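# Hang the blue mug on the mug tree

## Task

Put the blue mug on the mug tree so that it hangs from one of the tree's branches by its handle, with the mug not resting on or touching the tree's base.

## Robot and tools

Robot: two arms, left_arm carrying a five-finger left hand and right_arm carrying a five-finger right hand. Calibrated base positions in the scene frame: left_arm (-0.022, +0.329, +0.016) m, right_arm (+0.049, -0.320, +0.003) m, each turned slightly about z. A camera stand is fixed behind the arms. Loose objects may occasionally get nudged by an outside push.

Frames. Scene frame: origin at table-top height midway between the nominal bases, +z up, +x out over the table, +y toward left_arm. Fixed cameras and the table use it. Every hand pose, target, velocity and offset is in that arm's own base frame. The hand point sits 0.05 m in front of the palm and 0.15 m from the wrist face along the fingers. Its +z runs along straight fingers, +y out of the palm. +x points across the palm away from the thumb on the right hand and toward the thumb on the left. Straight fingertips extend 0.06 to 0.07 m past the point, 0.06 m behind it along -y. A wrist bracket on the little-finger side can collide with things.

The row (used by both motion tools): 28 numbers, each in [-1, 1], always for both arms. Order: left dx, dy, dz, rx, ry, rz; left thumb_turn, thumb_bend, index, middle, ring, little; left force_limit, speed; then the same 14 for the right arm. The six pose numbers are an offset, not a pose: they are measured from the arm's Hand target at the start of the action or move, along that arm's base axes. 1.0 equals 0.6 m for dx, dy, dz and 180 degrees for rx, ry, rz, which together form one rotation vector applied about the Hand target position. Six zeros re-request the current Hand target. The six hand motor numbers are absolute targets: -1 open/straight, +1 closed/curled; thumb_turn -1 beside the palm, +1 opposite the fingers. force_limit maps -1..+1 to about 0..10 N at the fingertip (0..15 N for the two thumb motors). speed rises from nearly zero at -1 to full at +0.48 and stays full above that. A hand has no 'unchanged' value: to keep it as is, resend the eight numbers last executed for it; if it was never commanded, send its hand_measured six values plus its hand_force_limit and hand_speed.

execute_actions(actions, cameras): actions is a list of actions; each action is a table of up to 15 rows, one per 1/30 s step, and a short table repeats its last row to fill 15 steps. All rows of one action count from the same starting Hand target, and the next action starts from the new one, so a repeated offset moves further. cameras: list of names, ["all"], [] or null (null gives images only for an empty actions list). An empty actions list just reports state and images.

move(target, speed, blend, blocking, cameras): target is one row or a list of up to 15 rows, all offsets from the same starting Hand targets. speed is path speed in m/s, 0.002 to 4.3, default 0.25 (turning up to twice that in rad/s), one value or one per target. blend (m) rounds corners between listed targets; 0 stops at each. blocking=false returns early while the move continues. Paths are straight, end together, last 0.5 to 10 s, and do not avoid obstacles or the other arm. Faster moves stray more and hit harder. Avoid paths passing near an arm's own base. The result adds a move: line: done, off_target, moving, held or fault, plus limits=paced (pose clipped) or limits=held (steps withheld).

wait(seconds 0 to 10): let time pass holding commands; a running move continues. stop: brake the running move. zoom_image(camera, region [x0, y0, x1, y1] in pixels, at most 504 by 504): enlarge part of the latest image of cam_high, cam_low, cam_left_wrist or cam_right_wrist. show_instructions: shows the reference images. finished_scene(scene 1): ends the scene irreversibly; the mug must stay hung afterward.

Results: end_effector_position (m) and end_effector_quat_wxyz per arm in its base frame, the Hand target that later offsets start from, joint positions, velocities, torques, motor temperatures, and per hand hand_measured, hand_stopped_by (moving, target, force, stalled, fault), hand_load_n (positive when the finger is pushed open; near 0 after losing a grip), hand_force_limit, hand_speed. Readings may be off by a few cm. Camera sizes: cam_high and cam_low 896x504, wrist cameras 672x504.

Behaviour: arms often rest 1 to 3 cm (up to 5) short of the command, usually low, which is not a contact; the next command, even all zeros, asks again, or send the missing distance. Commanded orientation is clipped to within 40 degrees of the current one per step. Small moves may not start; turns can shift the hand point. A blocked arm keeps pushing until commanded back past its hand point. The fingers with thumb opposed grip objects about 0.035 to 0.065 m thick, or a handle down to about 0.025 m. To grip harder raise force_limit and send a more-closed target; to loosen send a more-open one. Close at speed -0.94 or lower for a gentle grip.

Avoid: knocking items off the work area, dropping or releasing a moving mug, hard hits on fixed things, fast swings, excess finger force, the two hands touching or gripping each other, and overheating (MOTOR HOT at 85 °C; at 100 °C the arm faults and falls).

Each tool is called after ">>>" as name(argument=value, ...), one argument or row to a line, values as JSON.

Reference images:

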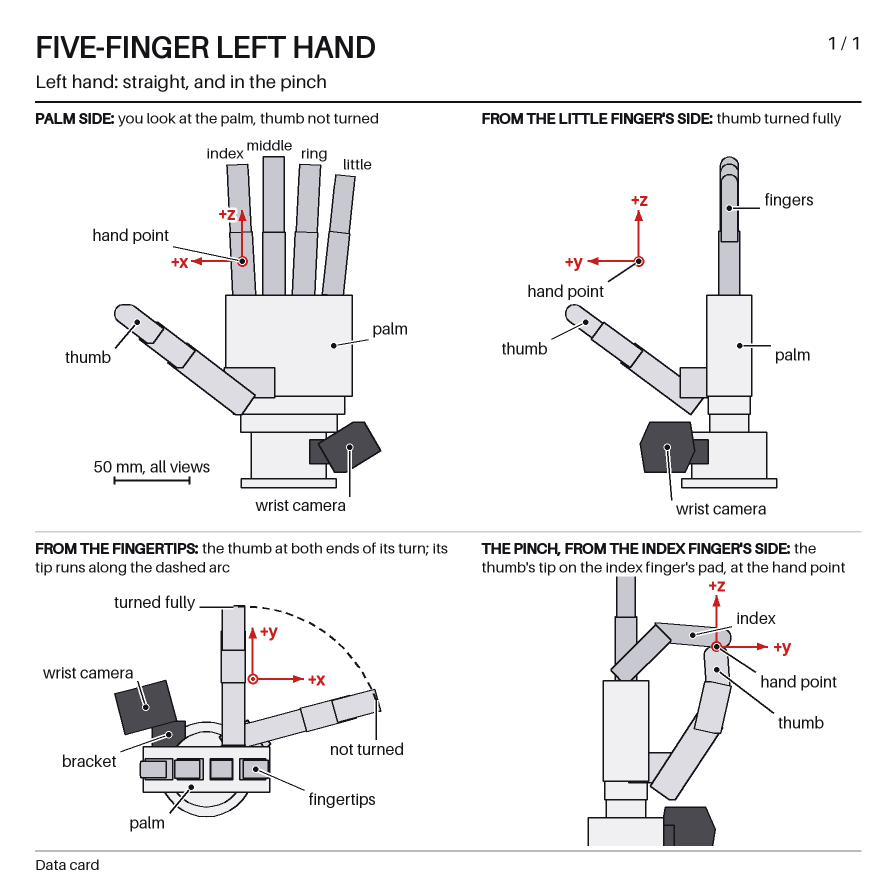

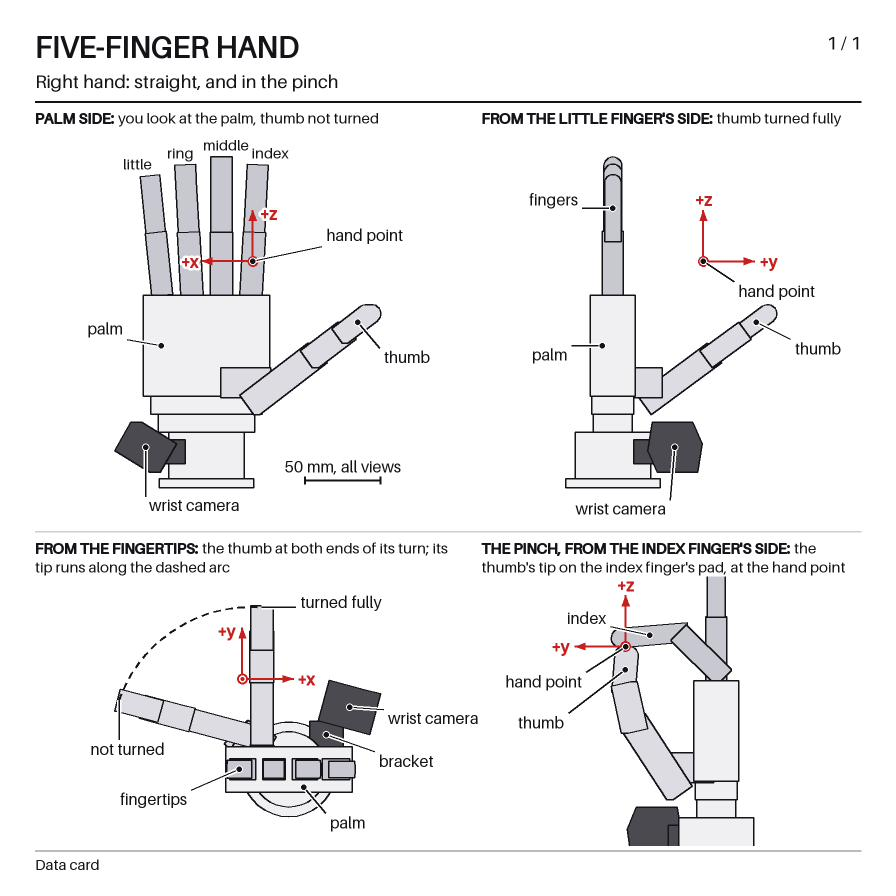

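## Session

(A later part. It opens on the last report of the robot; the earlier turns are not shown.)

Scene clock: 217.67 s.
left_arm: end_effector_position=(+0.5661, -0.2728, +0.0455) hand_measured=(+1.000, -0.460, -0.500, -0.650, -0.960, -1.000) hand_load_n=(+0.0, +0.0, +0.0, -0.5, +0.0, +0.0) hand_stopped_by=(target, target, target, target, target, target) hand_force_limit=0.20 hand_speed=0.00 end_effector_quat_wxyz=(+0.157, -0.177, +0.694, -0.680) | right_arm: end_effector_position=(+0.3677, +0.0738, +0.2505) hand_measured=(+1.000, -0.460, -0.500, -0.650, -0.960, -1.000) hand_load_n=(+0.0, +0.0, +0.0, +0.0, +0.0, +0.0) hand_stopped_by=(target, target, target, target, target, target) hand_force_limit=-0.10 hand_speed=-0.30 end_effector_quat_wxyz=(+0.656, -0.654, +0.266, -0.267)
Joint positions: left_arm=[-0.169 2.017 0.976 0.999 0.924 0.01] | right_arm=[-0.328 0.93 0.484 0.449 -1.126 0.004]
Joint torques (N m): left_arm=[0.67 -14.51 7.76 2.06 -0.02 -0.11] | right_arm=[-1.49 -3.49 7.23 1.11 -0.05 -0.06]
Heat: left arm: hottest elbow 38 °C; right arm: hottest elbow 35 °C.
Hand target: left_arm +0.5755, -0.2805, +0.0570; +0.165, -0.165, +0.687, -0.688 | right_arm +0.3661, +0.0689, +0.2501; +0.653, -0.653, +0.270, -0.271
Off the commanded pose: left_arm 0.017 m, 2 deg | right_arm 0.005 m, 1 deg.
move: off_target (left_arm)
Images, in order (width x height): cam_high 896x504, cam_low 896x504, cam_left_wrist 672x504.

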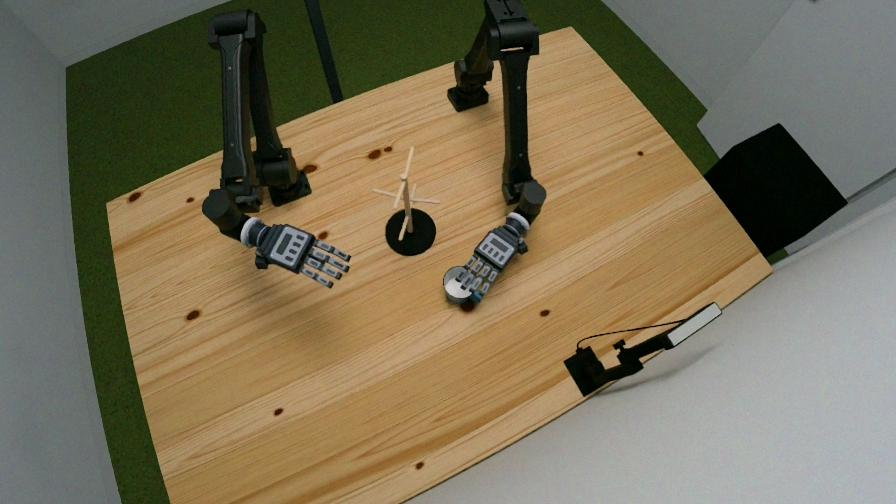

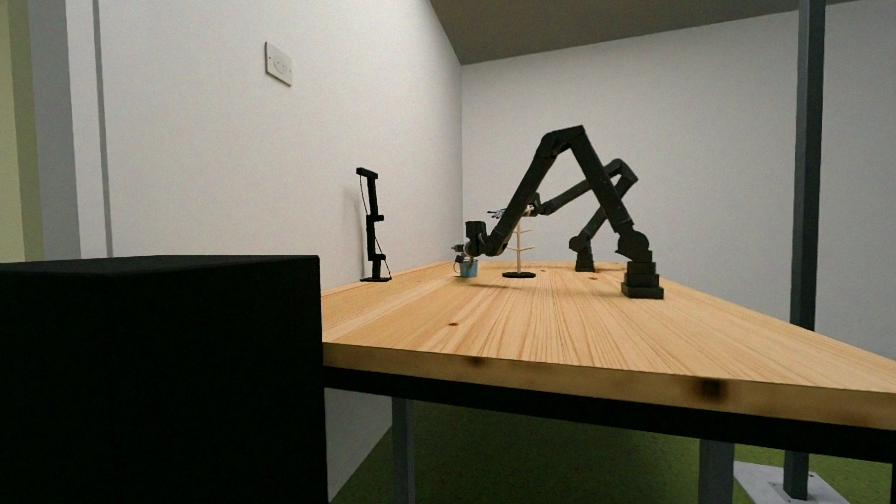

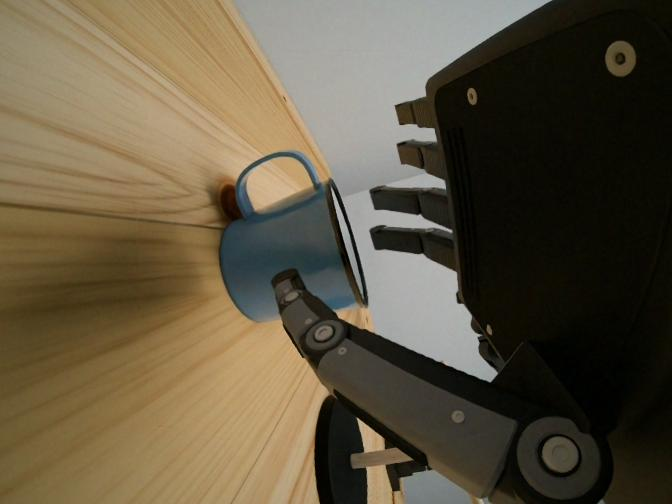

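>>> move(
  target=[-0.005,-0.003,-0.017,0,0,0,1,-0.46,-0.5,-0.65,-0.96,-1,0.2,0,0,0,0,0,0,0,1,-0.46,-0.5,-0.65,-0.96,-1,-0.1,-0.3],
  speed=0.04,
  cameras=["cam_high","cam_low","cam_left_wrist"],
)

Scene clock: 223.60 s.
left_arm: end_effector_position=(+0.5659, -0.2749, +0.0393) hand_measured=(+1.000, -0.460, -0.500, -0.650, -0.960, -1.000) hand_load_n=(+0.0, +0.0, +0.0, +0.0, +0.0, +0.0) hand_stopped_by=(target, target, target, target, target, target) hand_force_limit=0.20 hand_speed=0.00 end_effector_quat_wxyz=(+0.160, -0.175, +0.693, -0.681) | right_arm: end_effector_position=(+0.3677, +0.0738, +0.2505) hand_measured=(+1.000, -0.460, -0.500, -0.650, -0.960, -1.000) hand_load_n=(+0.0, +0.0, +0.0, +0.0, +0.0, +0.0) hand_stopped_by=(target, target, target, target, target, target) hand_force_limit=-0.10 hand_speed=-0.30 end_effector_quat_wxyz=(+0.656, -0.654, +0.266, -0.267)
Joint positions: left_arm=[-0.173 2.035 0.976 1.026 0.92 0.01] | right_arm=[-0.328 0.93 0.484 0.449 -1.126 0.004]
Joint torques (N m): left_arm=[0.32 -14.51 7.13 2.15 -0.03 -0.07] | right_arm=[-1.38 -3.49 7.27 1.11 -0.05 -0.05]
Heat: left arm: hottest elbow 38 °C; right arm: hottest elbow 35 °C.
Hand target: left_arm +0.5725, -0.2823, +0.0467; +0.165, -0.165, +0.687, -0.688 | right_arm +0.3661, +0.0689, +0.2501; +0.653, -0.653, +0.270, -0.271
Off the commanded pose: left_arm 0.012 m, 2 deg | right_arm 0.005 m, 1 deg.
move: off_target (left_arm)
Images, in order (width x height): cam_high 896x504, cam_low 896x504, cam_left_wrist 672x504.

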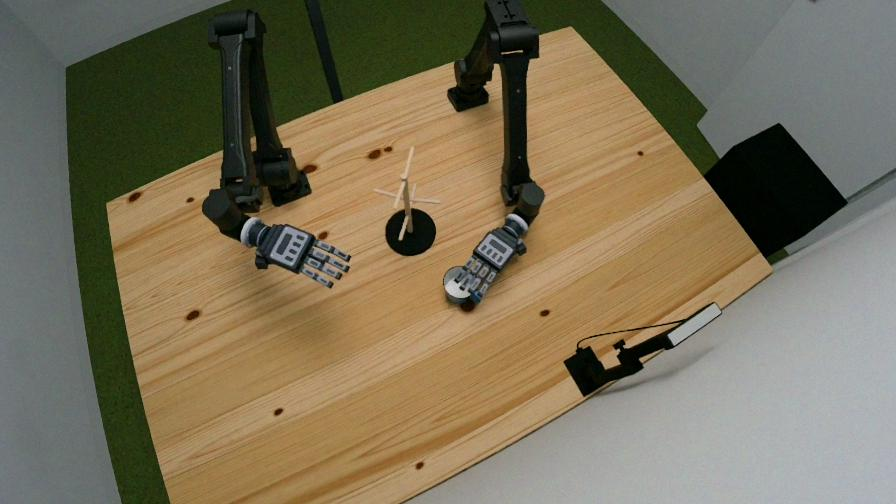

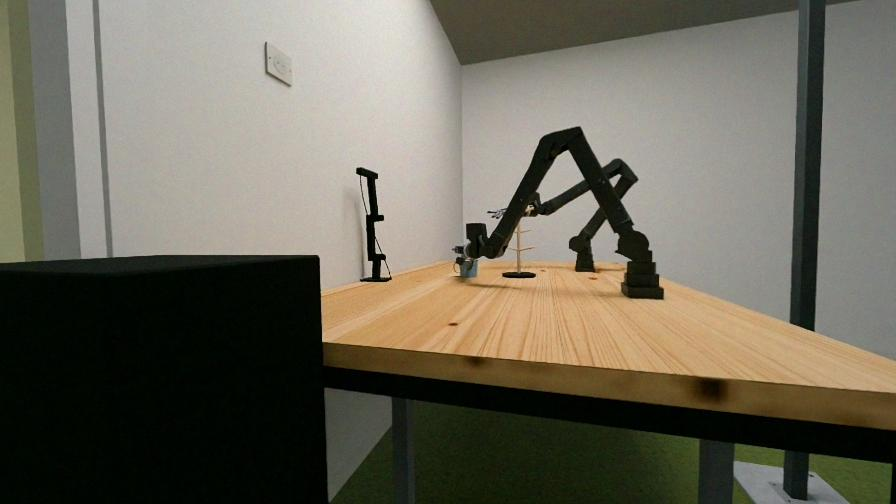

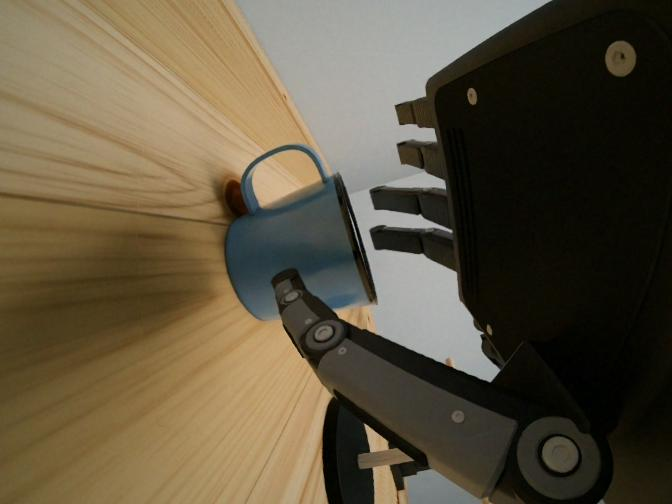

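>>> zoom_image(
  camera="cam_high",
  region=[420, 220, 540, 320],
)

>>> zoom_image(
  camera="cam_low",
  region=[430, 210, 550, 290],
)

Scaled by 4.200 from the camera's 896x504 image, which has a finer 1280x720 frame.

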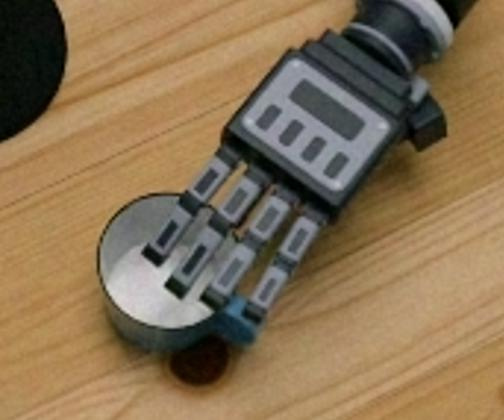

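Scaled by 4.200 from the camera's 896x504 image, which has a finer 1280x720 frame.

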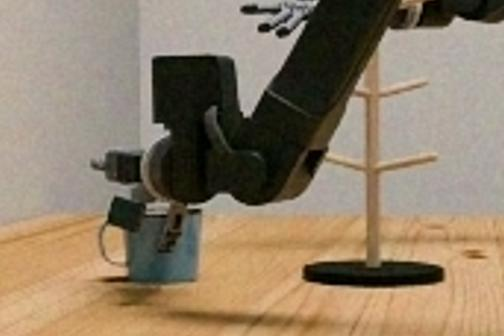

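>>> execute_actions(
  actions=[
    [[0,0,0,0,0,0,1,-0.28,-0.1,-0.25,-0.96,-1,-0.2,-0.6,0,0,0,0,0,0,1,-0.46,-0.5,-0.65,-0.96,-1,-0.1,-0.3]],
  ],
  cameras=["cam_high","cam_left_wrist"],
)

Scene clock: 226.23 s.
left_arm: end_effector_position=(+0.5659, -0.2749, +0.0394) hand_measured=(+1.000, -0.280, -0.100, -0.250, -0.960, -1.000) hand_load_n=(+0.0, +0.0, +0.0, +0.0, +0.0, +0.0) hand_stopped_by=(target, target, target, target, target, target) hand_force_limit=-0.20 hand_speed=-0.60 end_effector_quat_wxyz=(+0.160, -0.175, +0.692, -0.682) | right_arm: end_effector_position=(+0.3677, +0.0738, +0.2505) hand_measured=(+1.000, -0.460, -0.500, -0.650, -0.960, -1.000) hand_load_n=(+0.5, +0.0, -0.5, +0.0, +0.0, +0.0) hand_stopped_by=(target, target, target, target, target, target) hand_force_limit=-0.10 hand_speed=-0.30 end_effector_quat_wxyz=(+0.656, -0.654, +0.266, -0.267)
Joint positions: left_arm=[-0.173 2.035 0.976 1.027 0.92 0.01] | right_arm=[-0.328 0.93 0.484 0.449 -1.126 0.004]
Joint torques (N m): left_arm=[0.91 -14.62 7.01 2.15 -0.02 -0.11] | right_arm=[-1.38 -3.43 7.27 1.13 -0.06 -0.06]
Heat: left arm: hottest elbow 38 °C; right arm: hottest elbow 35 °C.
Hand target: left_arm +0.5725, -0.2823, +0.0467; +0.165, -0.165, +0.687, -0.688 | right_arm +0.3661, +0.0689, +0.2501; +0.653, -0.653, +0.270, -0.271
Off the commanded pose: left_arm 0.012 m, 2 deg | right_arm 0.005 m, 1 deg.
Step readings (end_effector_position of left_arm | right_arm):
0: (+0.5659, -0.2749, +0.0394) | (+0.3677, +0.0738, +0.2505)
1: (+0.5659, -0.2749, +0.0394) | (+0.3677, +0.0738, +0.2505)
2: (+0.5659, -0.2749, +0.0394) | (+0.3677, +0.0738, +0.2505)
4: (+0.5659, -0.2749, +0.0394) | (+0.3677, +0.0738, +0.2505)
8: (+0.5659, -0.2749, +0.0394) | (+0.3677, +0.0738, +0.2505)
15: (+0.5659, -0.2749, +0.0394) | (+0.3677, +0.0738, +0.2505)
Images, in order (width x height): cam_high 896x504, cam_left_wrist 672x504.

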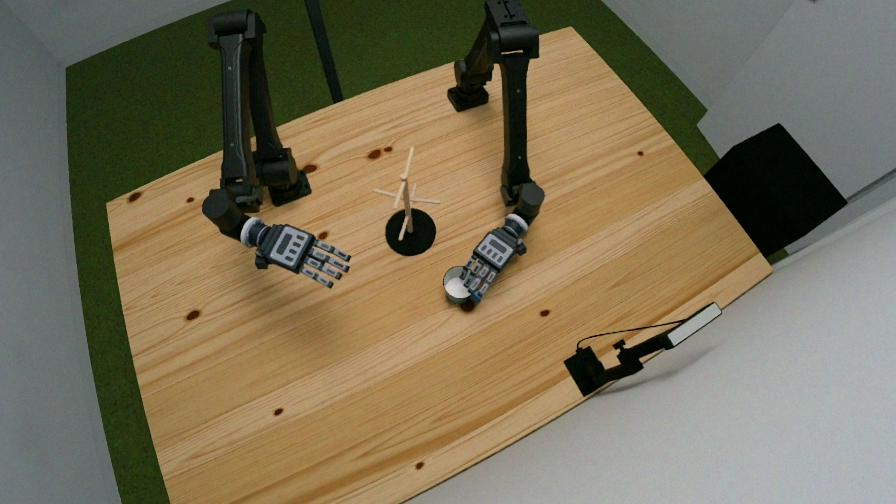

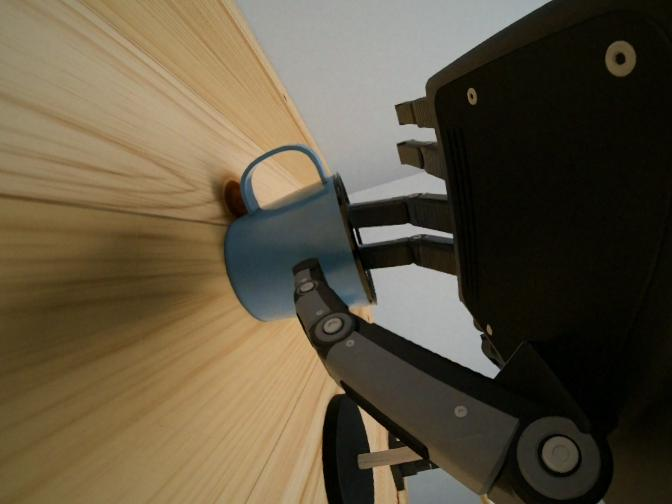

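>>> execute_actions(
  actions=[
    [[0,0,0,0,0,0,1,-0.28,0.5,0.4,-0.96,-1,-0.1,-0.92,0,0,0,0,0,0,1,-0.46,-0.5,-0.65,-0.96,-1,-0.1,-0.3]],
  ],
)

>>> wait(
  seconds=1.5,
  cameras=["cam_high","cam_low","cam_left_wrist"],
)

Scene clock: 229.00 s.
left_arm: end_effector_position=(+0.5659, -0.2755, +0.0396) hand_measured=(+1.000, -0.280, +0.294, +0.190, -0.960, -1.000) hand_load_n=(+0.0, +4.0, +7.0, +4.0, -0.5, +0.0) hand_stopped_by=(target, target, force, force, target, target) hand_force_limit=-0.10 hand_speed=-0.92 end_effector_quat_wxyz=(+0.160, -0.175, +0.692, -0.682) | right_arm: end_effector_position=(+0.3677, +0.0738, +0.2505) hand_measured=(+1.000, -0.460, -0.500, -0.650, -0.960, -1.000) hand_load_n=(+0.0, +0.0, +0.0, -0.5, -0.5, +0.0) hand_stopped_by=(target, target, target, target, target, target) hand_force_limit=-0.10 hand_speed=-0.30 end_effector_quat_wxyz=(+0.656, -0.654, +0.266, -0.267)
Joint positions: left_arm=[-0.174 2.035 0.976 1.028 0.918 0.008] | right_arm=[-0.328 0.93 0.484 0.449 -1.126 0.004]
Joint torques (N m): left_arm=[0.38 -14.68 7.16 2.1 0.07 -0.1] | right_arm=[-1.44 -3.49 7.27 1.11 -0.06 -0.04]
Heat: left arm: hottest elbow 38 °C; right arm: hottest elbow 35 °C.
Hand target: left_arm +0.5725, -0.2824, +0.0467; +0.165, -0.165, +0.687, -0.688 | right_arm +0.3661, +0.0689, +0.2501; +0.653, -0.653, +0.270, -0.271
Off the commanded pose: left_arm 0.012 m, 2 deg | right_arm 0.005 m, 1 deg.
Step readings (end_effector_position of left_arm | right_arm):
0: (+0.5659, -0.2749, +0.0394) | (+0.3677, +0.0738, +0.2505)
1: (+0.5659, -0.2749, +0.0394) | (+0.3677, +0.0738, +0.2505)
2: (+0.5659, -0.2749, +0.0394) | (+0.3677, +0.0738, +0.2505)
4: (+0.5659, -0.2749, +0.0394) | (+0.3677, +0.0738, +0.2505)
8: (+0.5659, -0.2749, +0.0394) | (+0.3677, +0.0738, +0.2505)
15: (+0.5659, -0.2749, +0.0394) | (+0.3677, +0.0738, +0.2505)

Scene clock: 230.50 s.
left_arm: end_effector_position=(+0.5659, -0.2755, +0.0396) hand_measured=(+1.000, -0.280, +0.294, +0.190, -0.960, -1.000) hand_load_n=(+0.0, +4.0, +6.5, +4.0, +0.0, +0.0) hand_stopped_by=(target, target, force, force, target, target) hand_force_limit=-0.10 hand_speed=-0.92 end_effector_quat_wxyz=(+0.160, -0.175, +0.692, -0.682) | right_arm: end_effector_position=(+0.3677, +0.0738, +0.2505) hand_measured=(+1.000, -0.460, -0.500, -0.650, -0.960, -1.000) hand_load_n=(+0.0, +0.0, +0.0, -0.5, +0.0, -0.5) hand_stopped_by=(target, target, target, target, target, target) hand_force_limit=-0.10 hand_speed=-0.30 end_effector_quat_wxyz=(+0.656, -0.654, +0.266, -0.267)
Joint positions: left_arm=[-0.174 2.035 0.976 1.028 0.918 0.008] | right_arm=[-0.328 0.93 0.484 0.449 -1.126 0.004]
Joint torques (N m): left_arm=[-0.09 -14.74 7.04 2.09 0.03 -0.07] | right_arm=[-1.49 -3.49 7.27 1.13 -0.06 -0.05]
Heat: left arm: hottest elbow 38 °C; right arm: hottest elbow 35 °C.
Hand target: left_arm +0.5725, -0.2824, +0.0467; +0.165, -0.165, +0.687, -0.688 | right_arm +0.3661, +0.0689, +0.2501; +0.653, -0.653, +0.270, -0.271
Off the commanded pose: left_arm 0.012 m, 2 deg | right_arm 0.005 m, 1 deg.
wait: 1.50 s; at rest by 0.17 s
Images, in order (width x height): cam_high 896x504, cam_low 896x504, cam_left_wrist 672x504.

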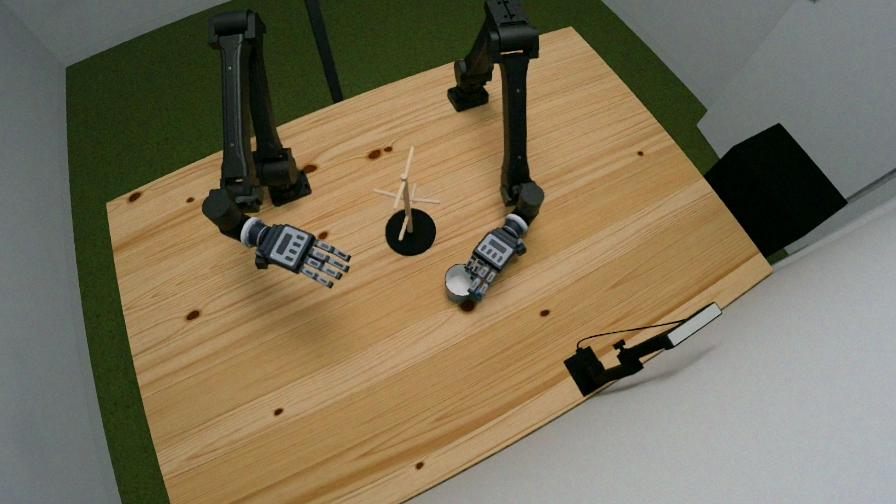

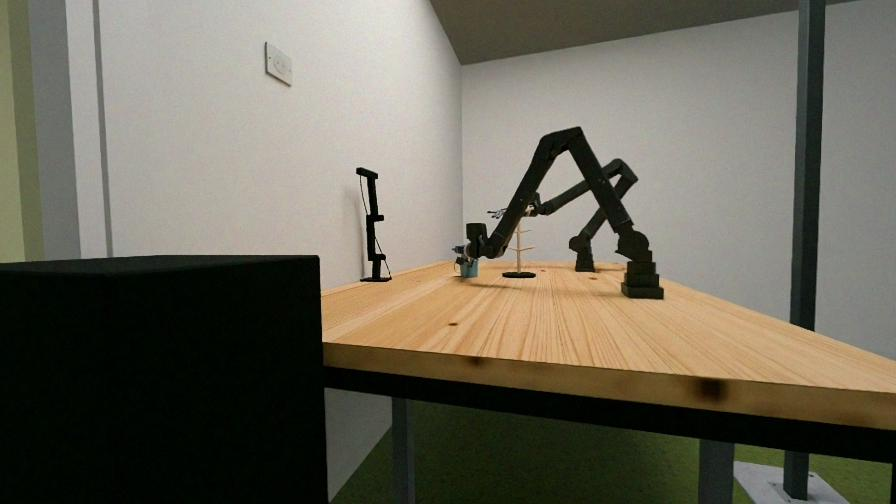

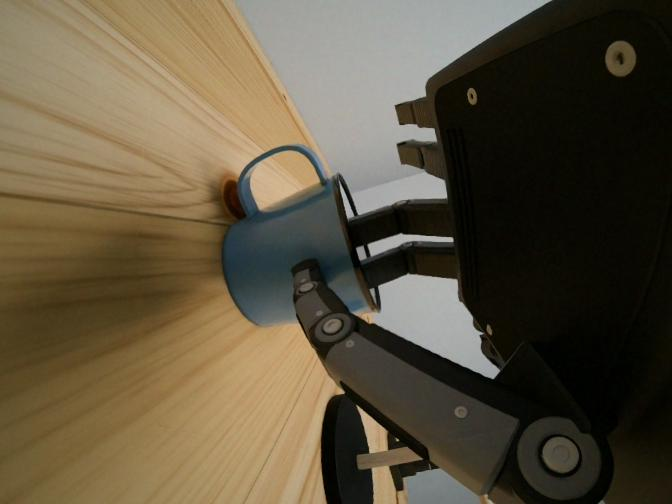

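>>> move(
  target=[0,0,0.117,0,0,0,1,-0.28,0.5,0.4,-0.96,-1,-0.1,-0.92,0,0,0,0,0,0,1,-0.46,-0.5,-0.65,-0.96,-1,-0.1,-0.3],
  speed=0.06,
  cameras=["cam_low","cam_left_wrist"],
)

Scene clock: 243.23 s.
left_arm: end_effector_position=(+0.5641, -0.2752, +0.0874) hand_measured=(+1.000, -0.280, +0.294, +0.190, -0.960, -1.000) hand_load_n=(+0.0, +4.5, +7.0, +4.0, +0.0, +0.0) hand_stopped_by=(target, target, force, force, target, target) hand_force_limit=-0.10 hand_speed=-0.92 end_effector_quat_wxyz=(+0.152, -0.183, +0.695, -0.678) | right_arm: end_effector_position=(+0.3677, +0.0738, +0.2505) hand_measured=(+1.000, -0.460, -0.500, -0.650, -0.960, -1.000) hand_load_n=(+0.0, +0.0, -0.5, +0.0, -0.5, +0.0) hand_stopped_by=(target, target, target, target, target, target) hand_force_limit=-0.10 hand_speed=-0.30 end_effector_quat_wxyz=(+0.656, -0.654, +0.266, -0.267)
Joint positions: left_arm=[-0.174 1.911 0.976 0.878 0.918 0.008] | right_arm=[-0.328 0.93 0.484 0.449 -1.126 0.004]
Joint torques (N m): left_arm=[1.08 -16.97 8.28 1.52 0.09 -0.07] | right_arm=[-1.49 -3.49 7.28 1.13 -0.05 -0.05]
Heat: left arm: hottest shoulder 37 °C; right arm: hottest elbow 35 °C.
Hand target: left_arm +0.5725, -0.2824, +0.1169; +0.165, -0.165, +0.687, -0.688 | right_arm +0.3661, +0.0689, +0.2501; +0.653, -0.653, +0.270, -0.271
Off the commanded pose: left_arm 0.032 m, 3 deg | right_arm 0.005 m, 1 deg.
move: off_target (left_arm)
Images, in order (width x height): cam_low 896x504, cam_left_wrist 672x504.

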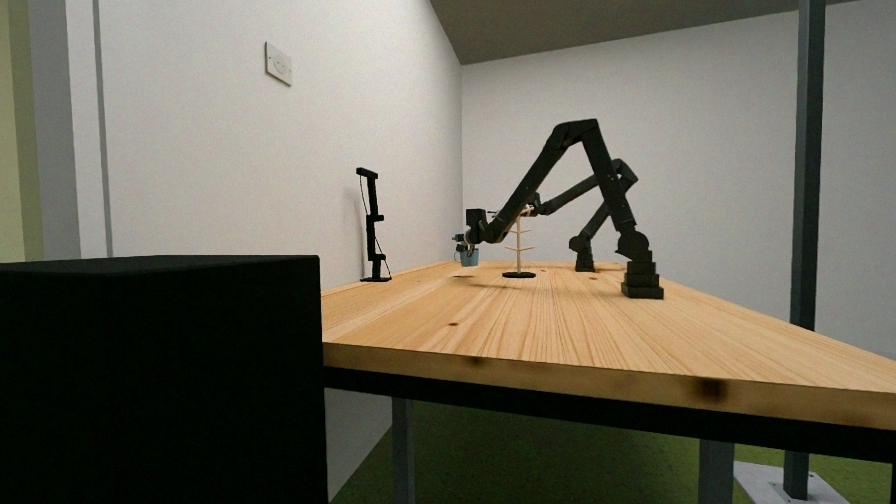

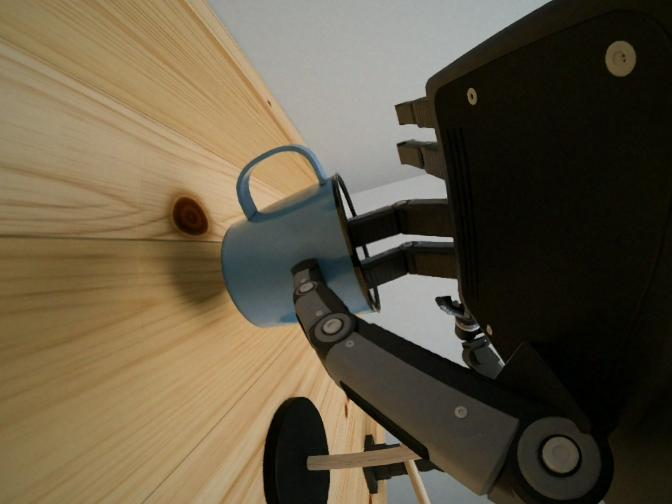

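>>> move(
  target=[-0.221,0.254,0.472,0,0,0.0444,1,-0.28,0.5,0.4,-0.96,-1,-0.1,-0.92,0,0,0,0,0,0,1,-0.46,-0.5,-0.65,-0.96,-1,-0.1,-0.3],
  speed=0.15,
  cameras=["cam_low","cam_left_wrist"],
)

Scene clock: 253.33 s.
left_arm: end_effector_position=(+0.4319, -0.1343, +0.3571) hand_measured=(+1.000, -0.280, +0.294, +0.190, -0.960, -1.000) hand_load_n=(+0.0, +4.5, +7.0, +3.5, +0.0, +0.0) hand_stopped_by=(target, target, force, force, target, target) hand_force_limit=-0.10 hand_speed=-0.92 end_effector_quat_wxyz=(+0.183, -0.238, +0.680, -0.669) | right_arm: end_effector_position=(+0.3677, +0.0738, +0.2505) hand_measured=(+1.000, -0.460, -0.500, -0.650, -0.960, -1.000) hand_load_n=(+0.0, +0.0, +0.0, +0.0, +0.0, +0.0) hand_stopped_by=(target, target, target, target, target, target) hand_force_limit=-0.10 hand_speed=-0.30 end_effector_quat_wxyz=(+0.656, -0.654, +0.266, -0.267)
Joint positions: left_arm=[0.124 1.084 0.904 0.097 1.09 0.004] | right_arm=[-0.328 0.93 0.484 0.449 -1.126 0.004]
Joint torques (N m): left_arm=[1.9 -6.12 15.25 1.33 0.35 0.01] | right_arm=[-1.44 -3.49 7.25 1.14 -0.05 -0.04]
Heat: left arm: hottest shoulder 37 °C; right arm: hottest elbow 35 °C.
Hand target: left_arm +0.4399, -0.1299, +0.4002; +0.213, -0.213, +0.674, -0.675 | right_arm +0.3661, +0.0689, +0.2501; +0.653, -0.653, +0.270, -0.271
Off the commanded pose: left_arm 0.044 m, 5 deg | right_arm 0.005 m, 1 deg.
move: off_target (left_arm)
Images, in order (width x height): cam_low 896x504, cam_left_wrist 672x504.

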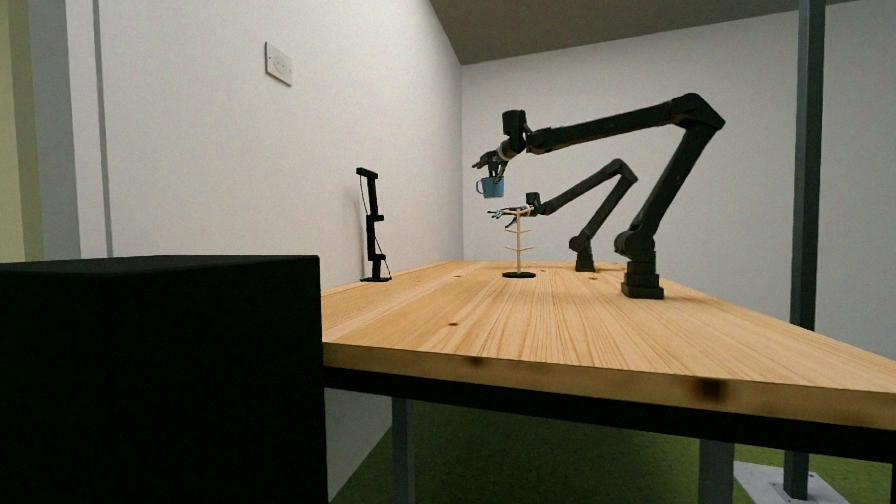

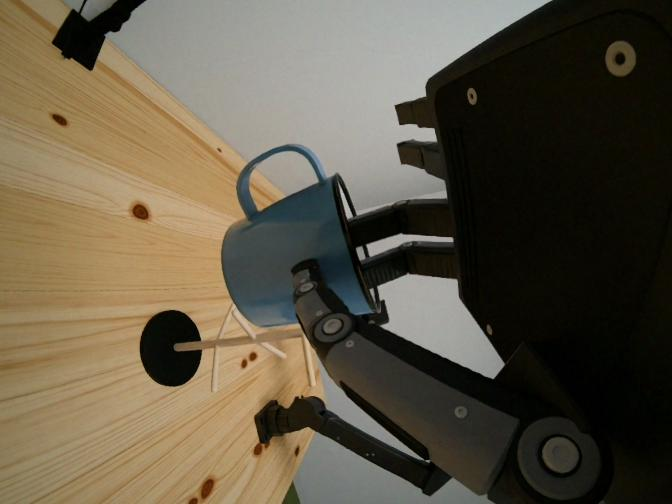

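>>> move(
  target=[0.008,0,0,0.1116,-0.1592,0,1,-0.28,0.5,0.4,-0.96,-1,-0.1,-0.92,0,0,0,0,0,0,1,-0.46,-0.5,-0.65,-0.96,-1,-0.1,-0.3],
  speed=0.15,
  cameras=["cam_low","cam_left_wrist"],
)

Scene clock: 258.20 s.
left_arm: end_effector_position=(+0.4449, -0.1261, +0.3699) hand_measured=(+1.000, -0.280, +0.294, +0.190, -0.960, -1.000) hand_load_n=(+0.0, +4.5, +5.0, +4.5, +0.0, +0.0) hand_stopped_by=(target, target, force, force, target, target) hand_force_limit=-0.10 hand_speed=-0.92 end_effector_quat_wxyz=(+0.382, -0.027, +0.717, -0.583) | right_arm: end_effector_position=(+0.3677, +0.0738, +0.2505) hand_measured=(+1.000, -0.460, -0.500, -0.650, -0.960, -1.000) hand_load_n=(+0.0, +0.0, +0.0, +0.0, +0.0, +0.0) hand_stopped_by=(target, target, target, target, target, target) hand_force_limit=-0.10 hand_speed=-0.30 end_effector_quat_wxyz=(+0.656, -0.654, +0.266, -0.267)
Joint positions: left_arm=[0.086 1.008 0.904 0.046 1.038 0.591] | right_arm=[-0.328 0.93 0.484 0.449 -1.126 0.004]
Joint torques (N m): left_arm=[1.26 -6.65 12.52 1.52 0 0.26] | right_arm=[-1.38 -3.43 7.27 1.1 -0.05 -0.06]
Heat: left arm: hottest shoulder 37 °C; right arm: hottest elbow 35 °C.
Hand target: left_arm +0.4447, -0.1300, +0.4001; +0.405, +0.000, +0.707, -0.580 | right_arm +0.3661, +0.0689, +0.2501; +0.653, -0.653, +0.270, -0.271
Off the commanded pose: left_arm 0.031 m, 4 deg | right_arm 0.005 m, 1 deg.
move: off_target (left_arm)
Images, in order (width x height): cam_low 896x504, cam_left_wrist 672x504.

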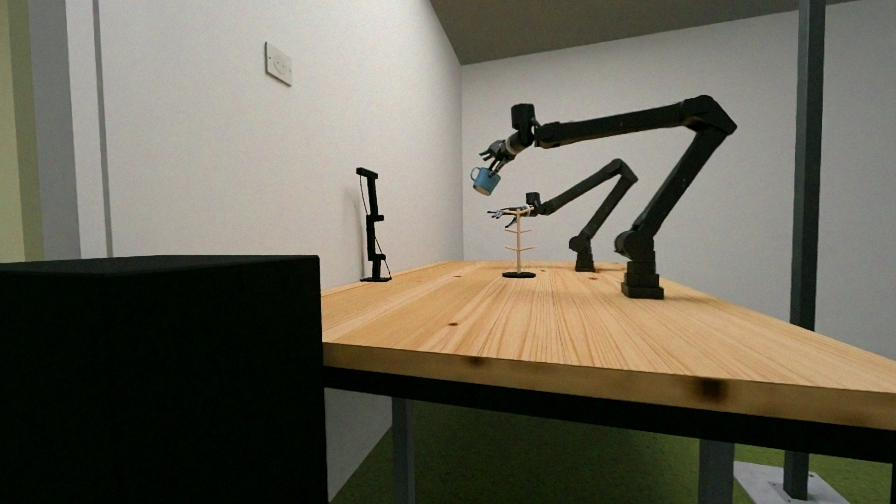

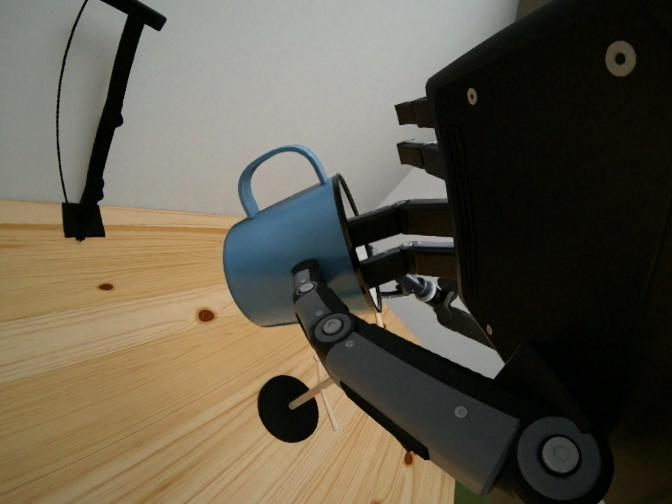

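>>> move(
  target=[0.008,0,0,0.0893,-0.1274,0,1,-0.28,0.5,0.4,-0.96,-1,-0.1,-0.92,0,0,0,0,0,0,1,-0.46,-0.5,-0.65,-0.96,-1,-0.1,-0.3],
  speed=0.15,
  cameras=["cam_low","cam_left_wrist","cam_high"],
)

Scene clock: 261.20 s.
left_arm: end_effector_position=(+0.4535, -0.1264, +0.3839) hand_measured=(+1.000, -0.280, +0.294, +0.190, -0.960, -1.000) hand_load_n=(+0.5, +5.0, +3.0, +5.0, +0.0, +0.0) hand_stopped_by=(target, target, force, force, target, target) hand_force_limit=-0.10 hand_speed=-0.92 end_effector_quat_wxyz=(+0.518, +0.152, +0.697, -0.471) | right_arm: end_effector_position=(+0.3677, +0.0738, +0.2505) hand_measured=(+1.000, -0.460, -0.500, -0.650, -0.960, -1.000) hand_load_n=(+0.0, +0.0, +0.0, +0.0, +0.0, +0.0) hand_stopped_by=(target, target, target, target, target, target) hand_force_limit=-0.10 hand_speed=-0.30 end_effector_quat_wxyz=(+0.656, -0.654, +0.266, -0.267)
Joint positions: left_arm=[0.033 0.951 0.87 0.046 0.987 1.076] | right_arm=[-0.328 0.93 0.484 0.449 -1.126 0.004]
Joint torques (N m): left_arm=[1.08 -4.54 9.89 1.74 -0.04 0.29] | right_arm=[-1.49 -3.49 7.28 1.13 -0.06 -0.04]
Heat: left arm: hottest shoulder 37 °C; right arm: hottest elbow 35 °C.
Hand target: left_arm +0.4494, -0.1301, +0.4001; +0.533, +0.171, +0.686, -0.464 | right_arm +0.3661, +0.0689, +0.2501; +0.653, -0.653, +0.270, -0.271
Off the commanded pose: left_arm 0.017 m, 3 deg | right_arm 0.005 m, 1 deg.
move: off_target (left_arm)
Images, in order (width x height): cam_high 896x504, cam_low 896x504, cam_left_wrist 672x504.

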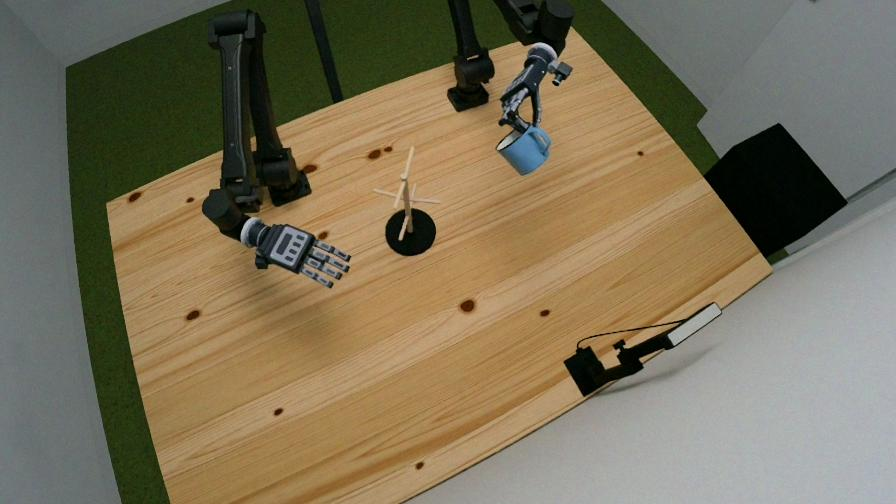

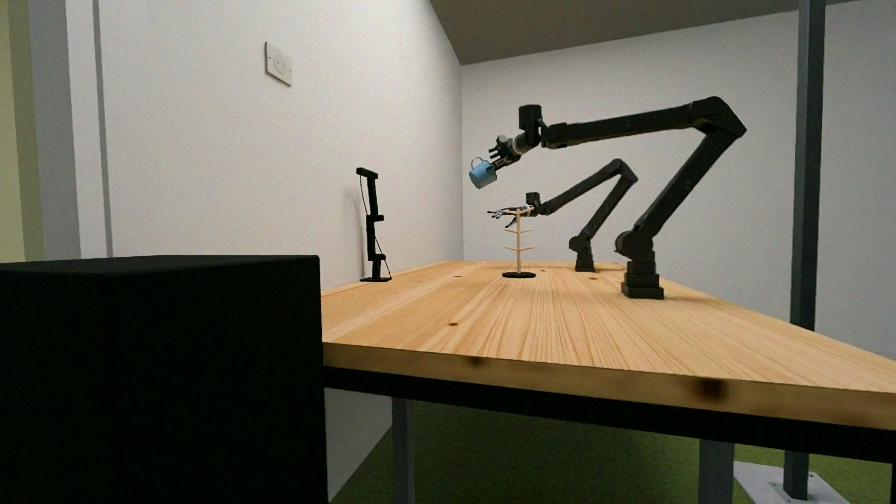

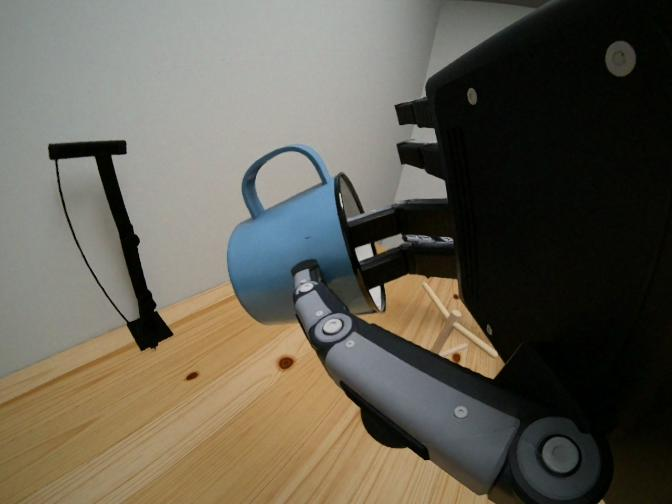

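>>> move(
  target=[
    [-0.1707,-0.1765,0.0167,0,0,0.05,1,-0.28,0.5,0.4,-0.96,-1,-0.1,-0.92,0,0,0,0,0,0,1,-0.46,-0.5,-0.65,-0.96,-1,-0.1,-0.3],
    [-0.4127,-0.2803,0.0167,0,0,0.1,1,-0.28,0.5,0.4,-0.96,-1,-0.1,-0.92,0,0,0,0,0,0,1,-0.46,-0.5,-0.65,-0.96,-1,-0.1,-0.3],
  ],
  speed=0.12,
  blend=0.03,
  cameras=["all"],
)

Scene clock: 268.10 s.
left_arm: end_effector_position=(+0.2035, -0.2959, +0.3907) hand_measured=(+1.000, -0.282, +0.294, +0.190, -0.960, -1.000) hand_load_n=(+0.5, +5.0, +3.5, +5.0, +0.0, +0.0) hand_stopped_by=(target, target, force, force, target, target) hand_force_limit=-0.10 hand_speed=-0.92 end_effector_quat_wxyz=(+0.593, +0.066, +0.717, -0.361) | right_arm: end_effector_position=(+0.3677, +0.0738, +0.2505) hand_measured=(+1.000, -0.460, -0.500, -0.650, -0.960, -1.000) hand_load_n=(+0.0, +0.0, +0.0, +0.0, -0.5, +0.0) hand_stopped_by=(target, target, target, target, target, target) hand_force_limit=-0.10 hand_speed=-0.30 end_effector_quat_wxyz=(+0.656, -0.654, +0.266, -0.267)
Joint positions: left_arm=[-1.452 0.651 0.761 -0.165 -0.812 1.077] | right_arm=[-0.328 0.93 0.484 0.449 -1.126 0.004]
Joint torques (N m): left_arm=[0.97 0.91 11.3 2.51 -0.07 0.26] | right_arm=[-1.55 -3.55 7.28 1.11 -0.06 -0.05]
Heat: left arm: hottest shoulder 37 °C; right arm: hottest elbow 35 °C.
Hand target: left_arm +0.2019, -0.2982, +0.4102; +0.599, +0.062, +0.704, -0.375 | right_arm +0.3661, +0.0689, +0.2501; +0.653, -0.653, +0.270, -0.271
Off the commanded pose: left_arm 0.020 m, 2 deg | right_arm 0.005 m, 1 deg.
move: off_target (left_arm)

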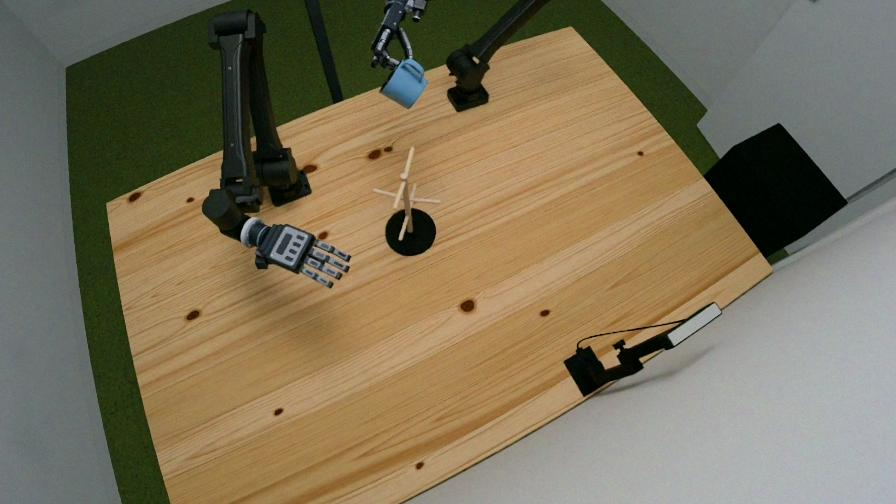

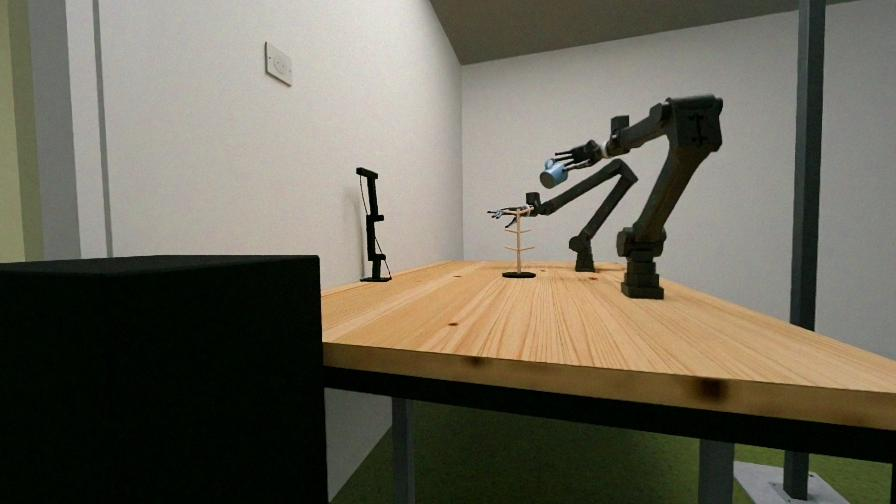

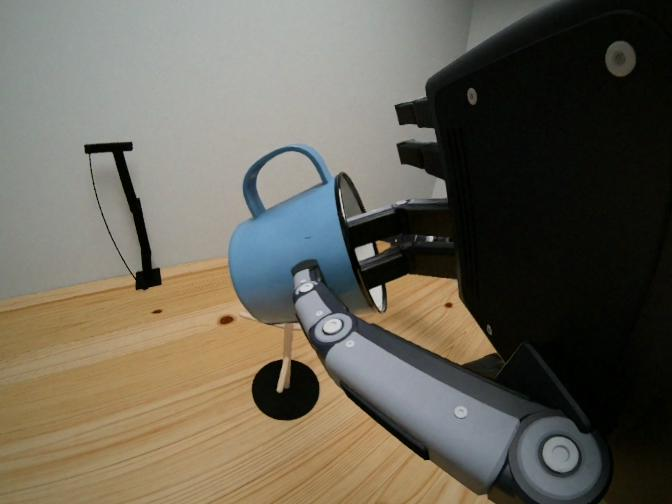

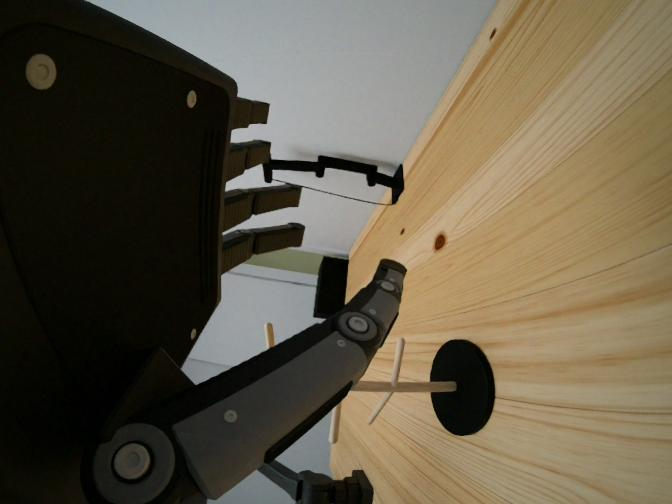

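>>> zoom_image(
  camera="cam_left_wrist",
  region=[200, 120, 400, 420],
)

>>> zoom_image(
  camera="cam_low",
  region=[470, 120, 670, 290],
)

>>> zoom_image(
  camera="cam_high",
  region=[350, 40, 460, 260],
)

Scaled by 1.680 from the camera's 672x504 image, which has a finer 960x720 frame.

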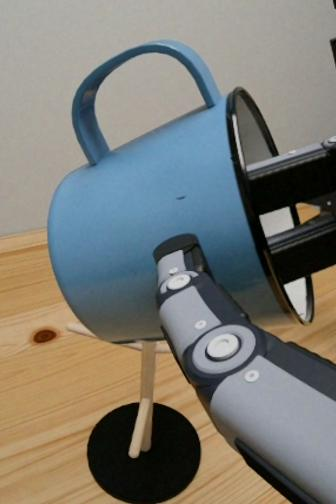

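Scaled by 2.520 from the camera's 896x504 image, which has a finer 1280x720 frame.

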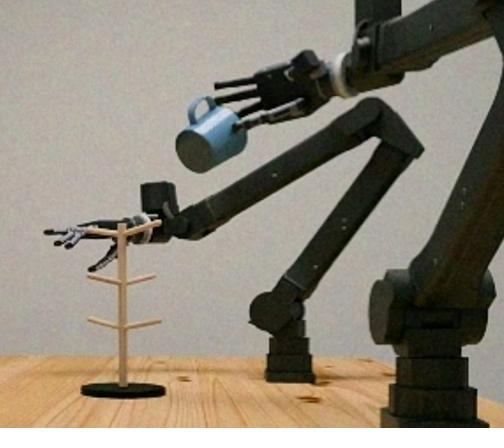

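Scaled by 2.291 from the camera's 896x504 image, which has a finer 1280x720 frame.

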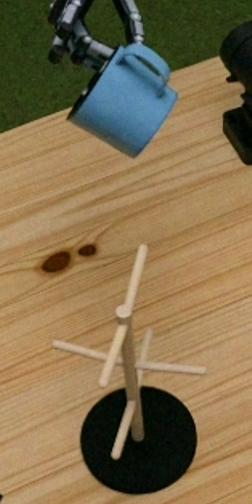

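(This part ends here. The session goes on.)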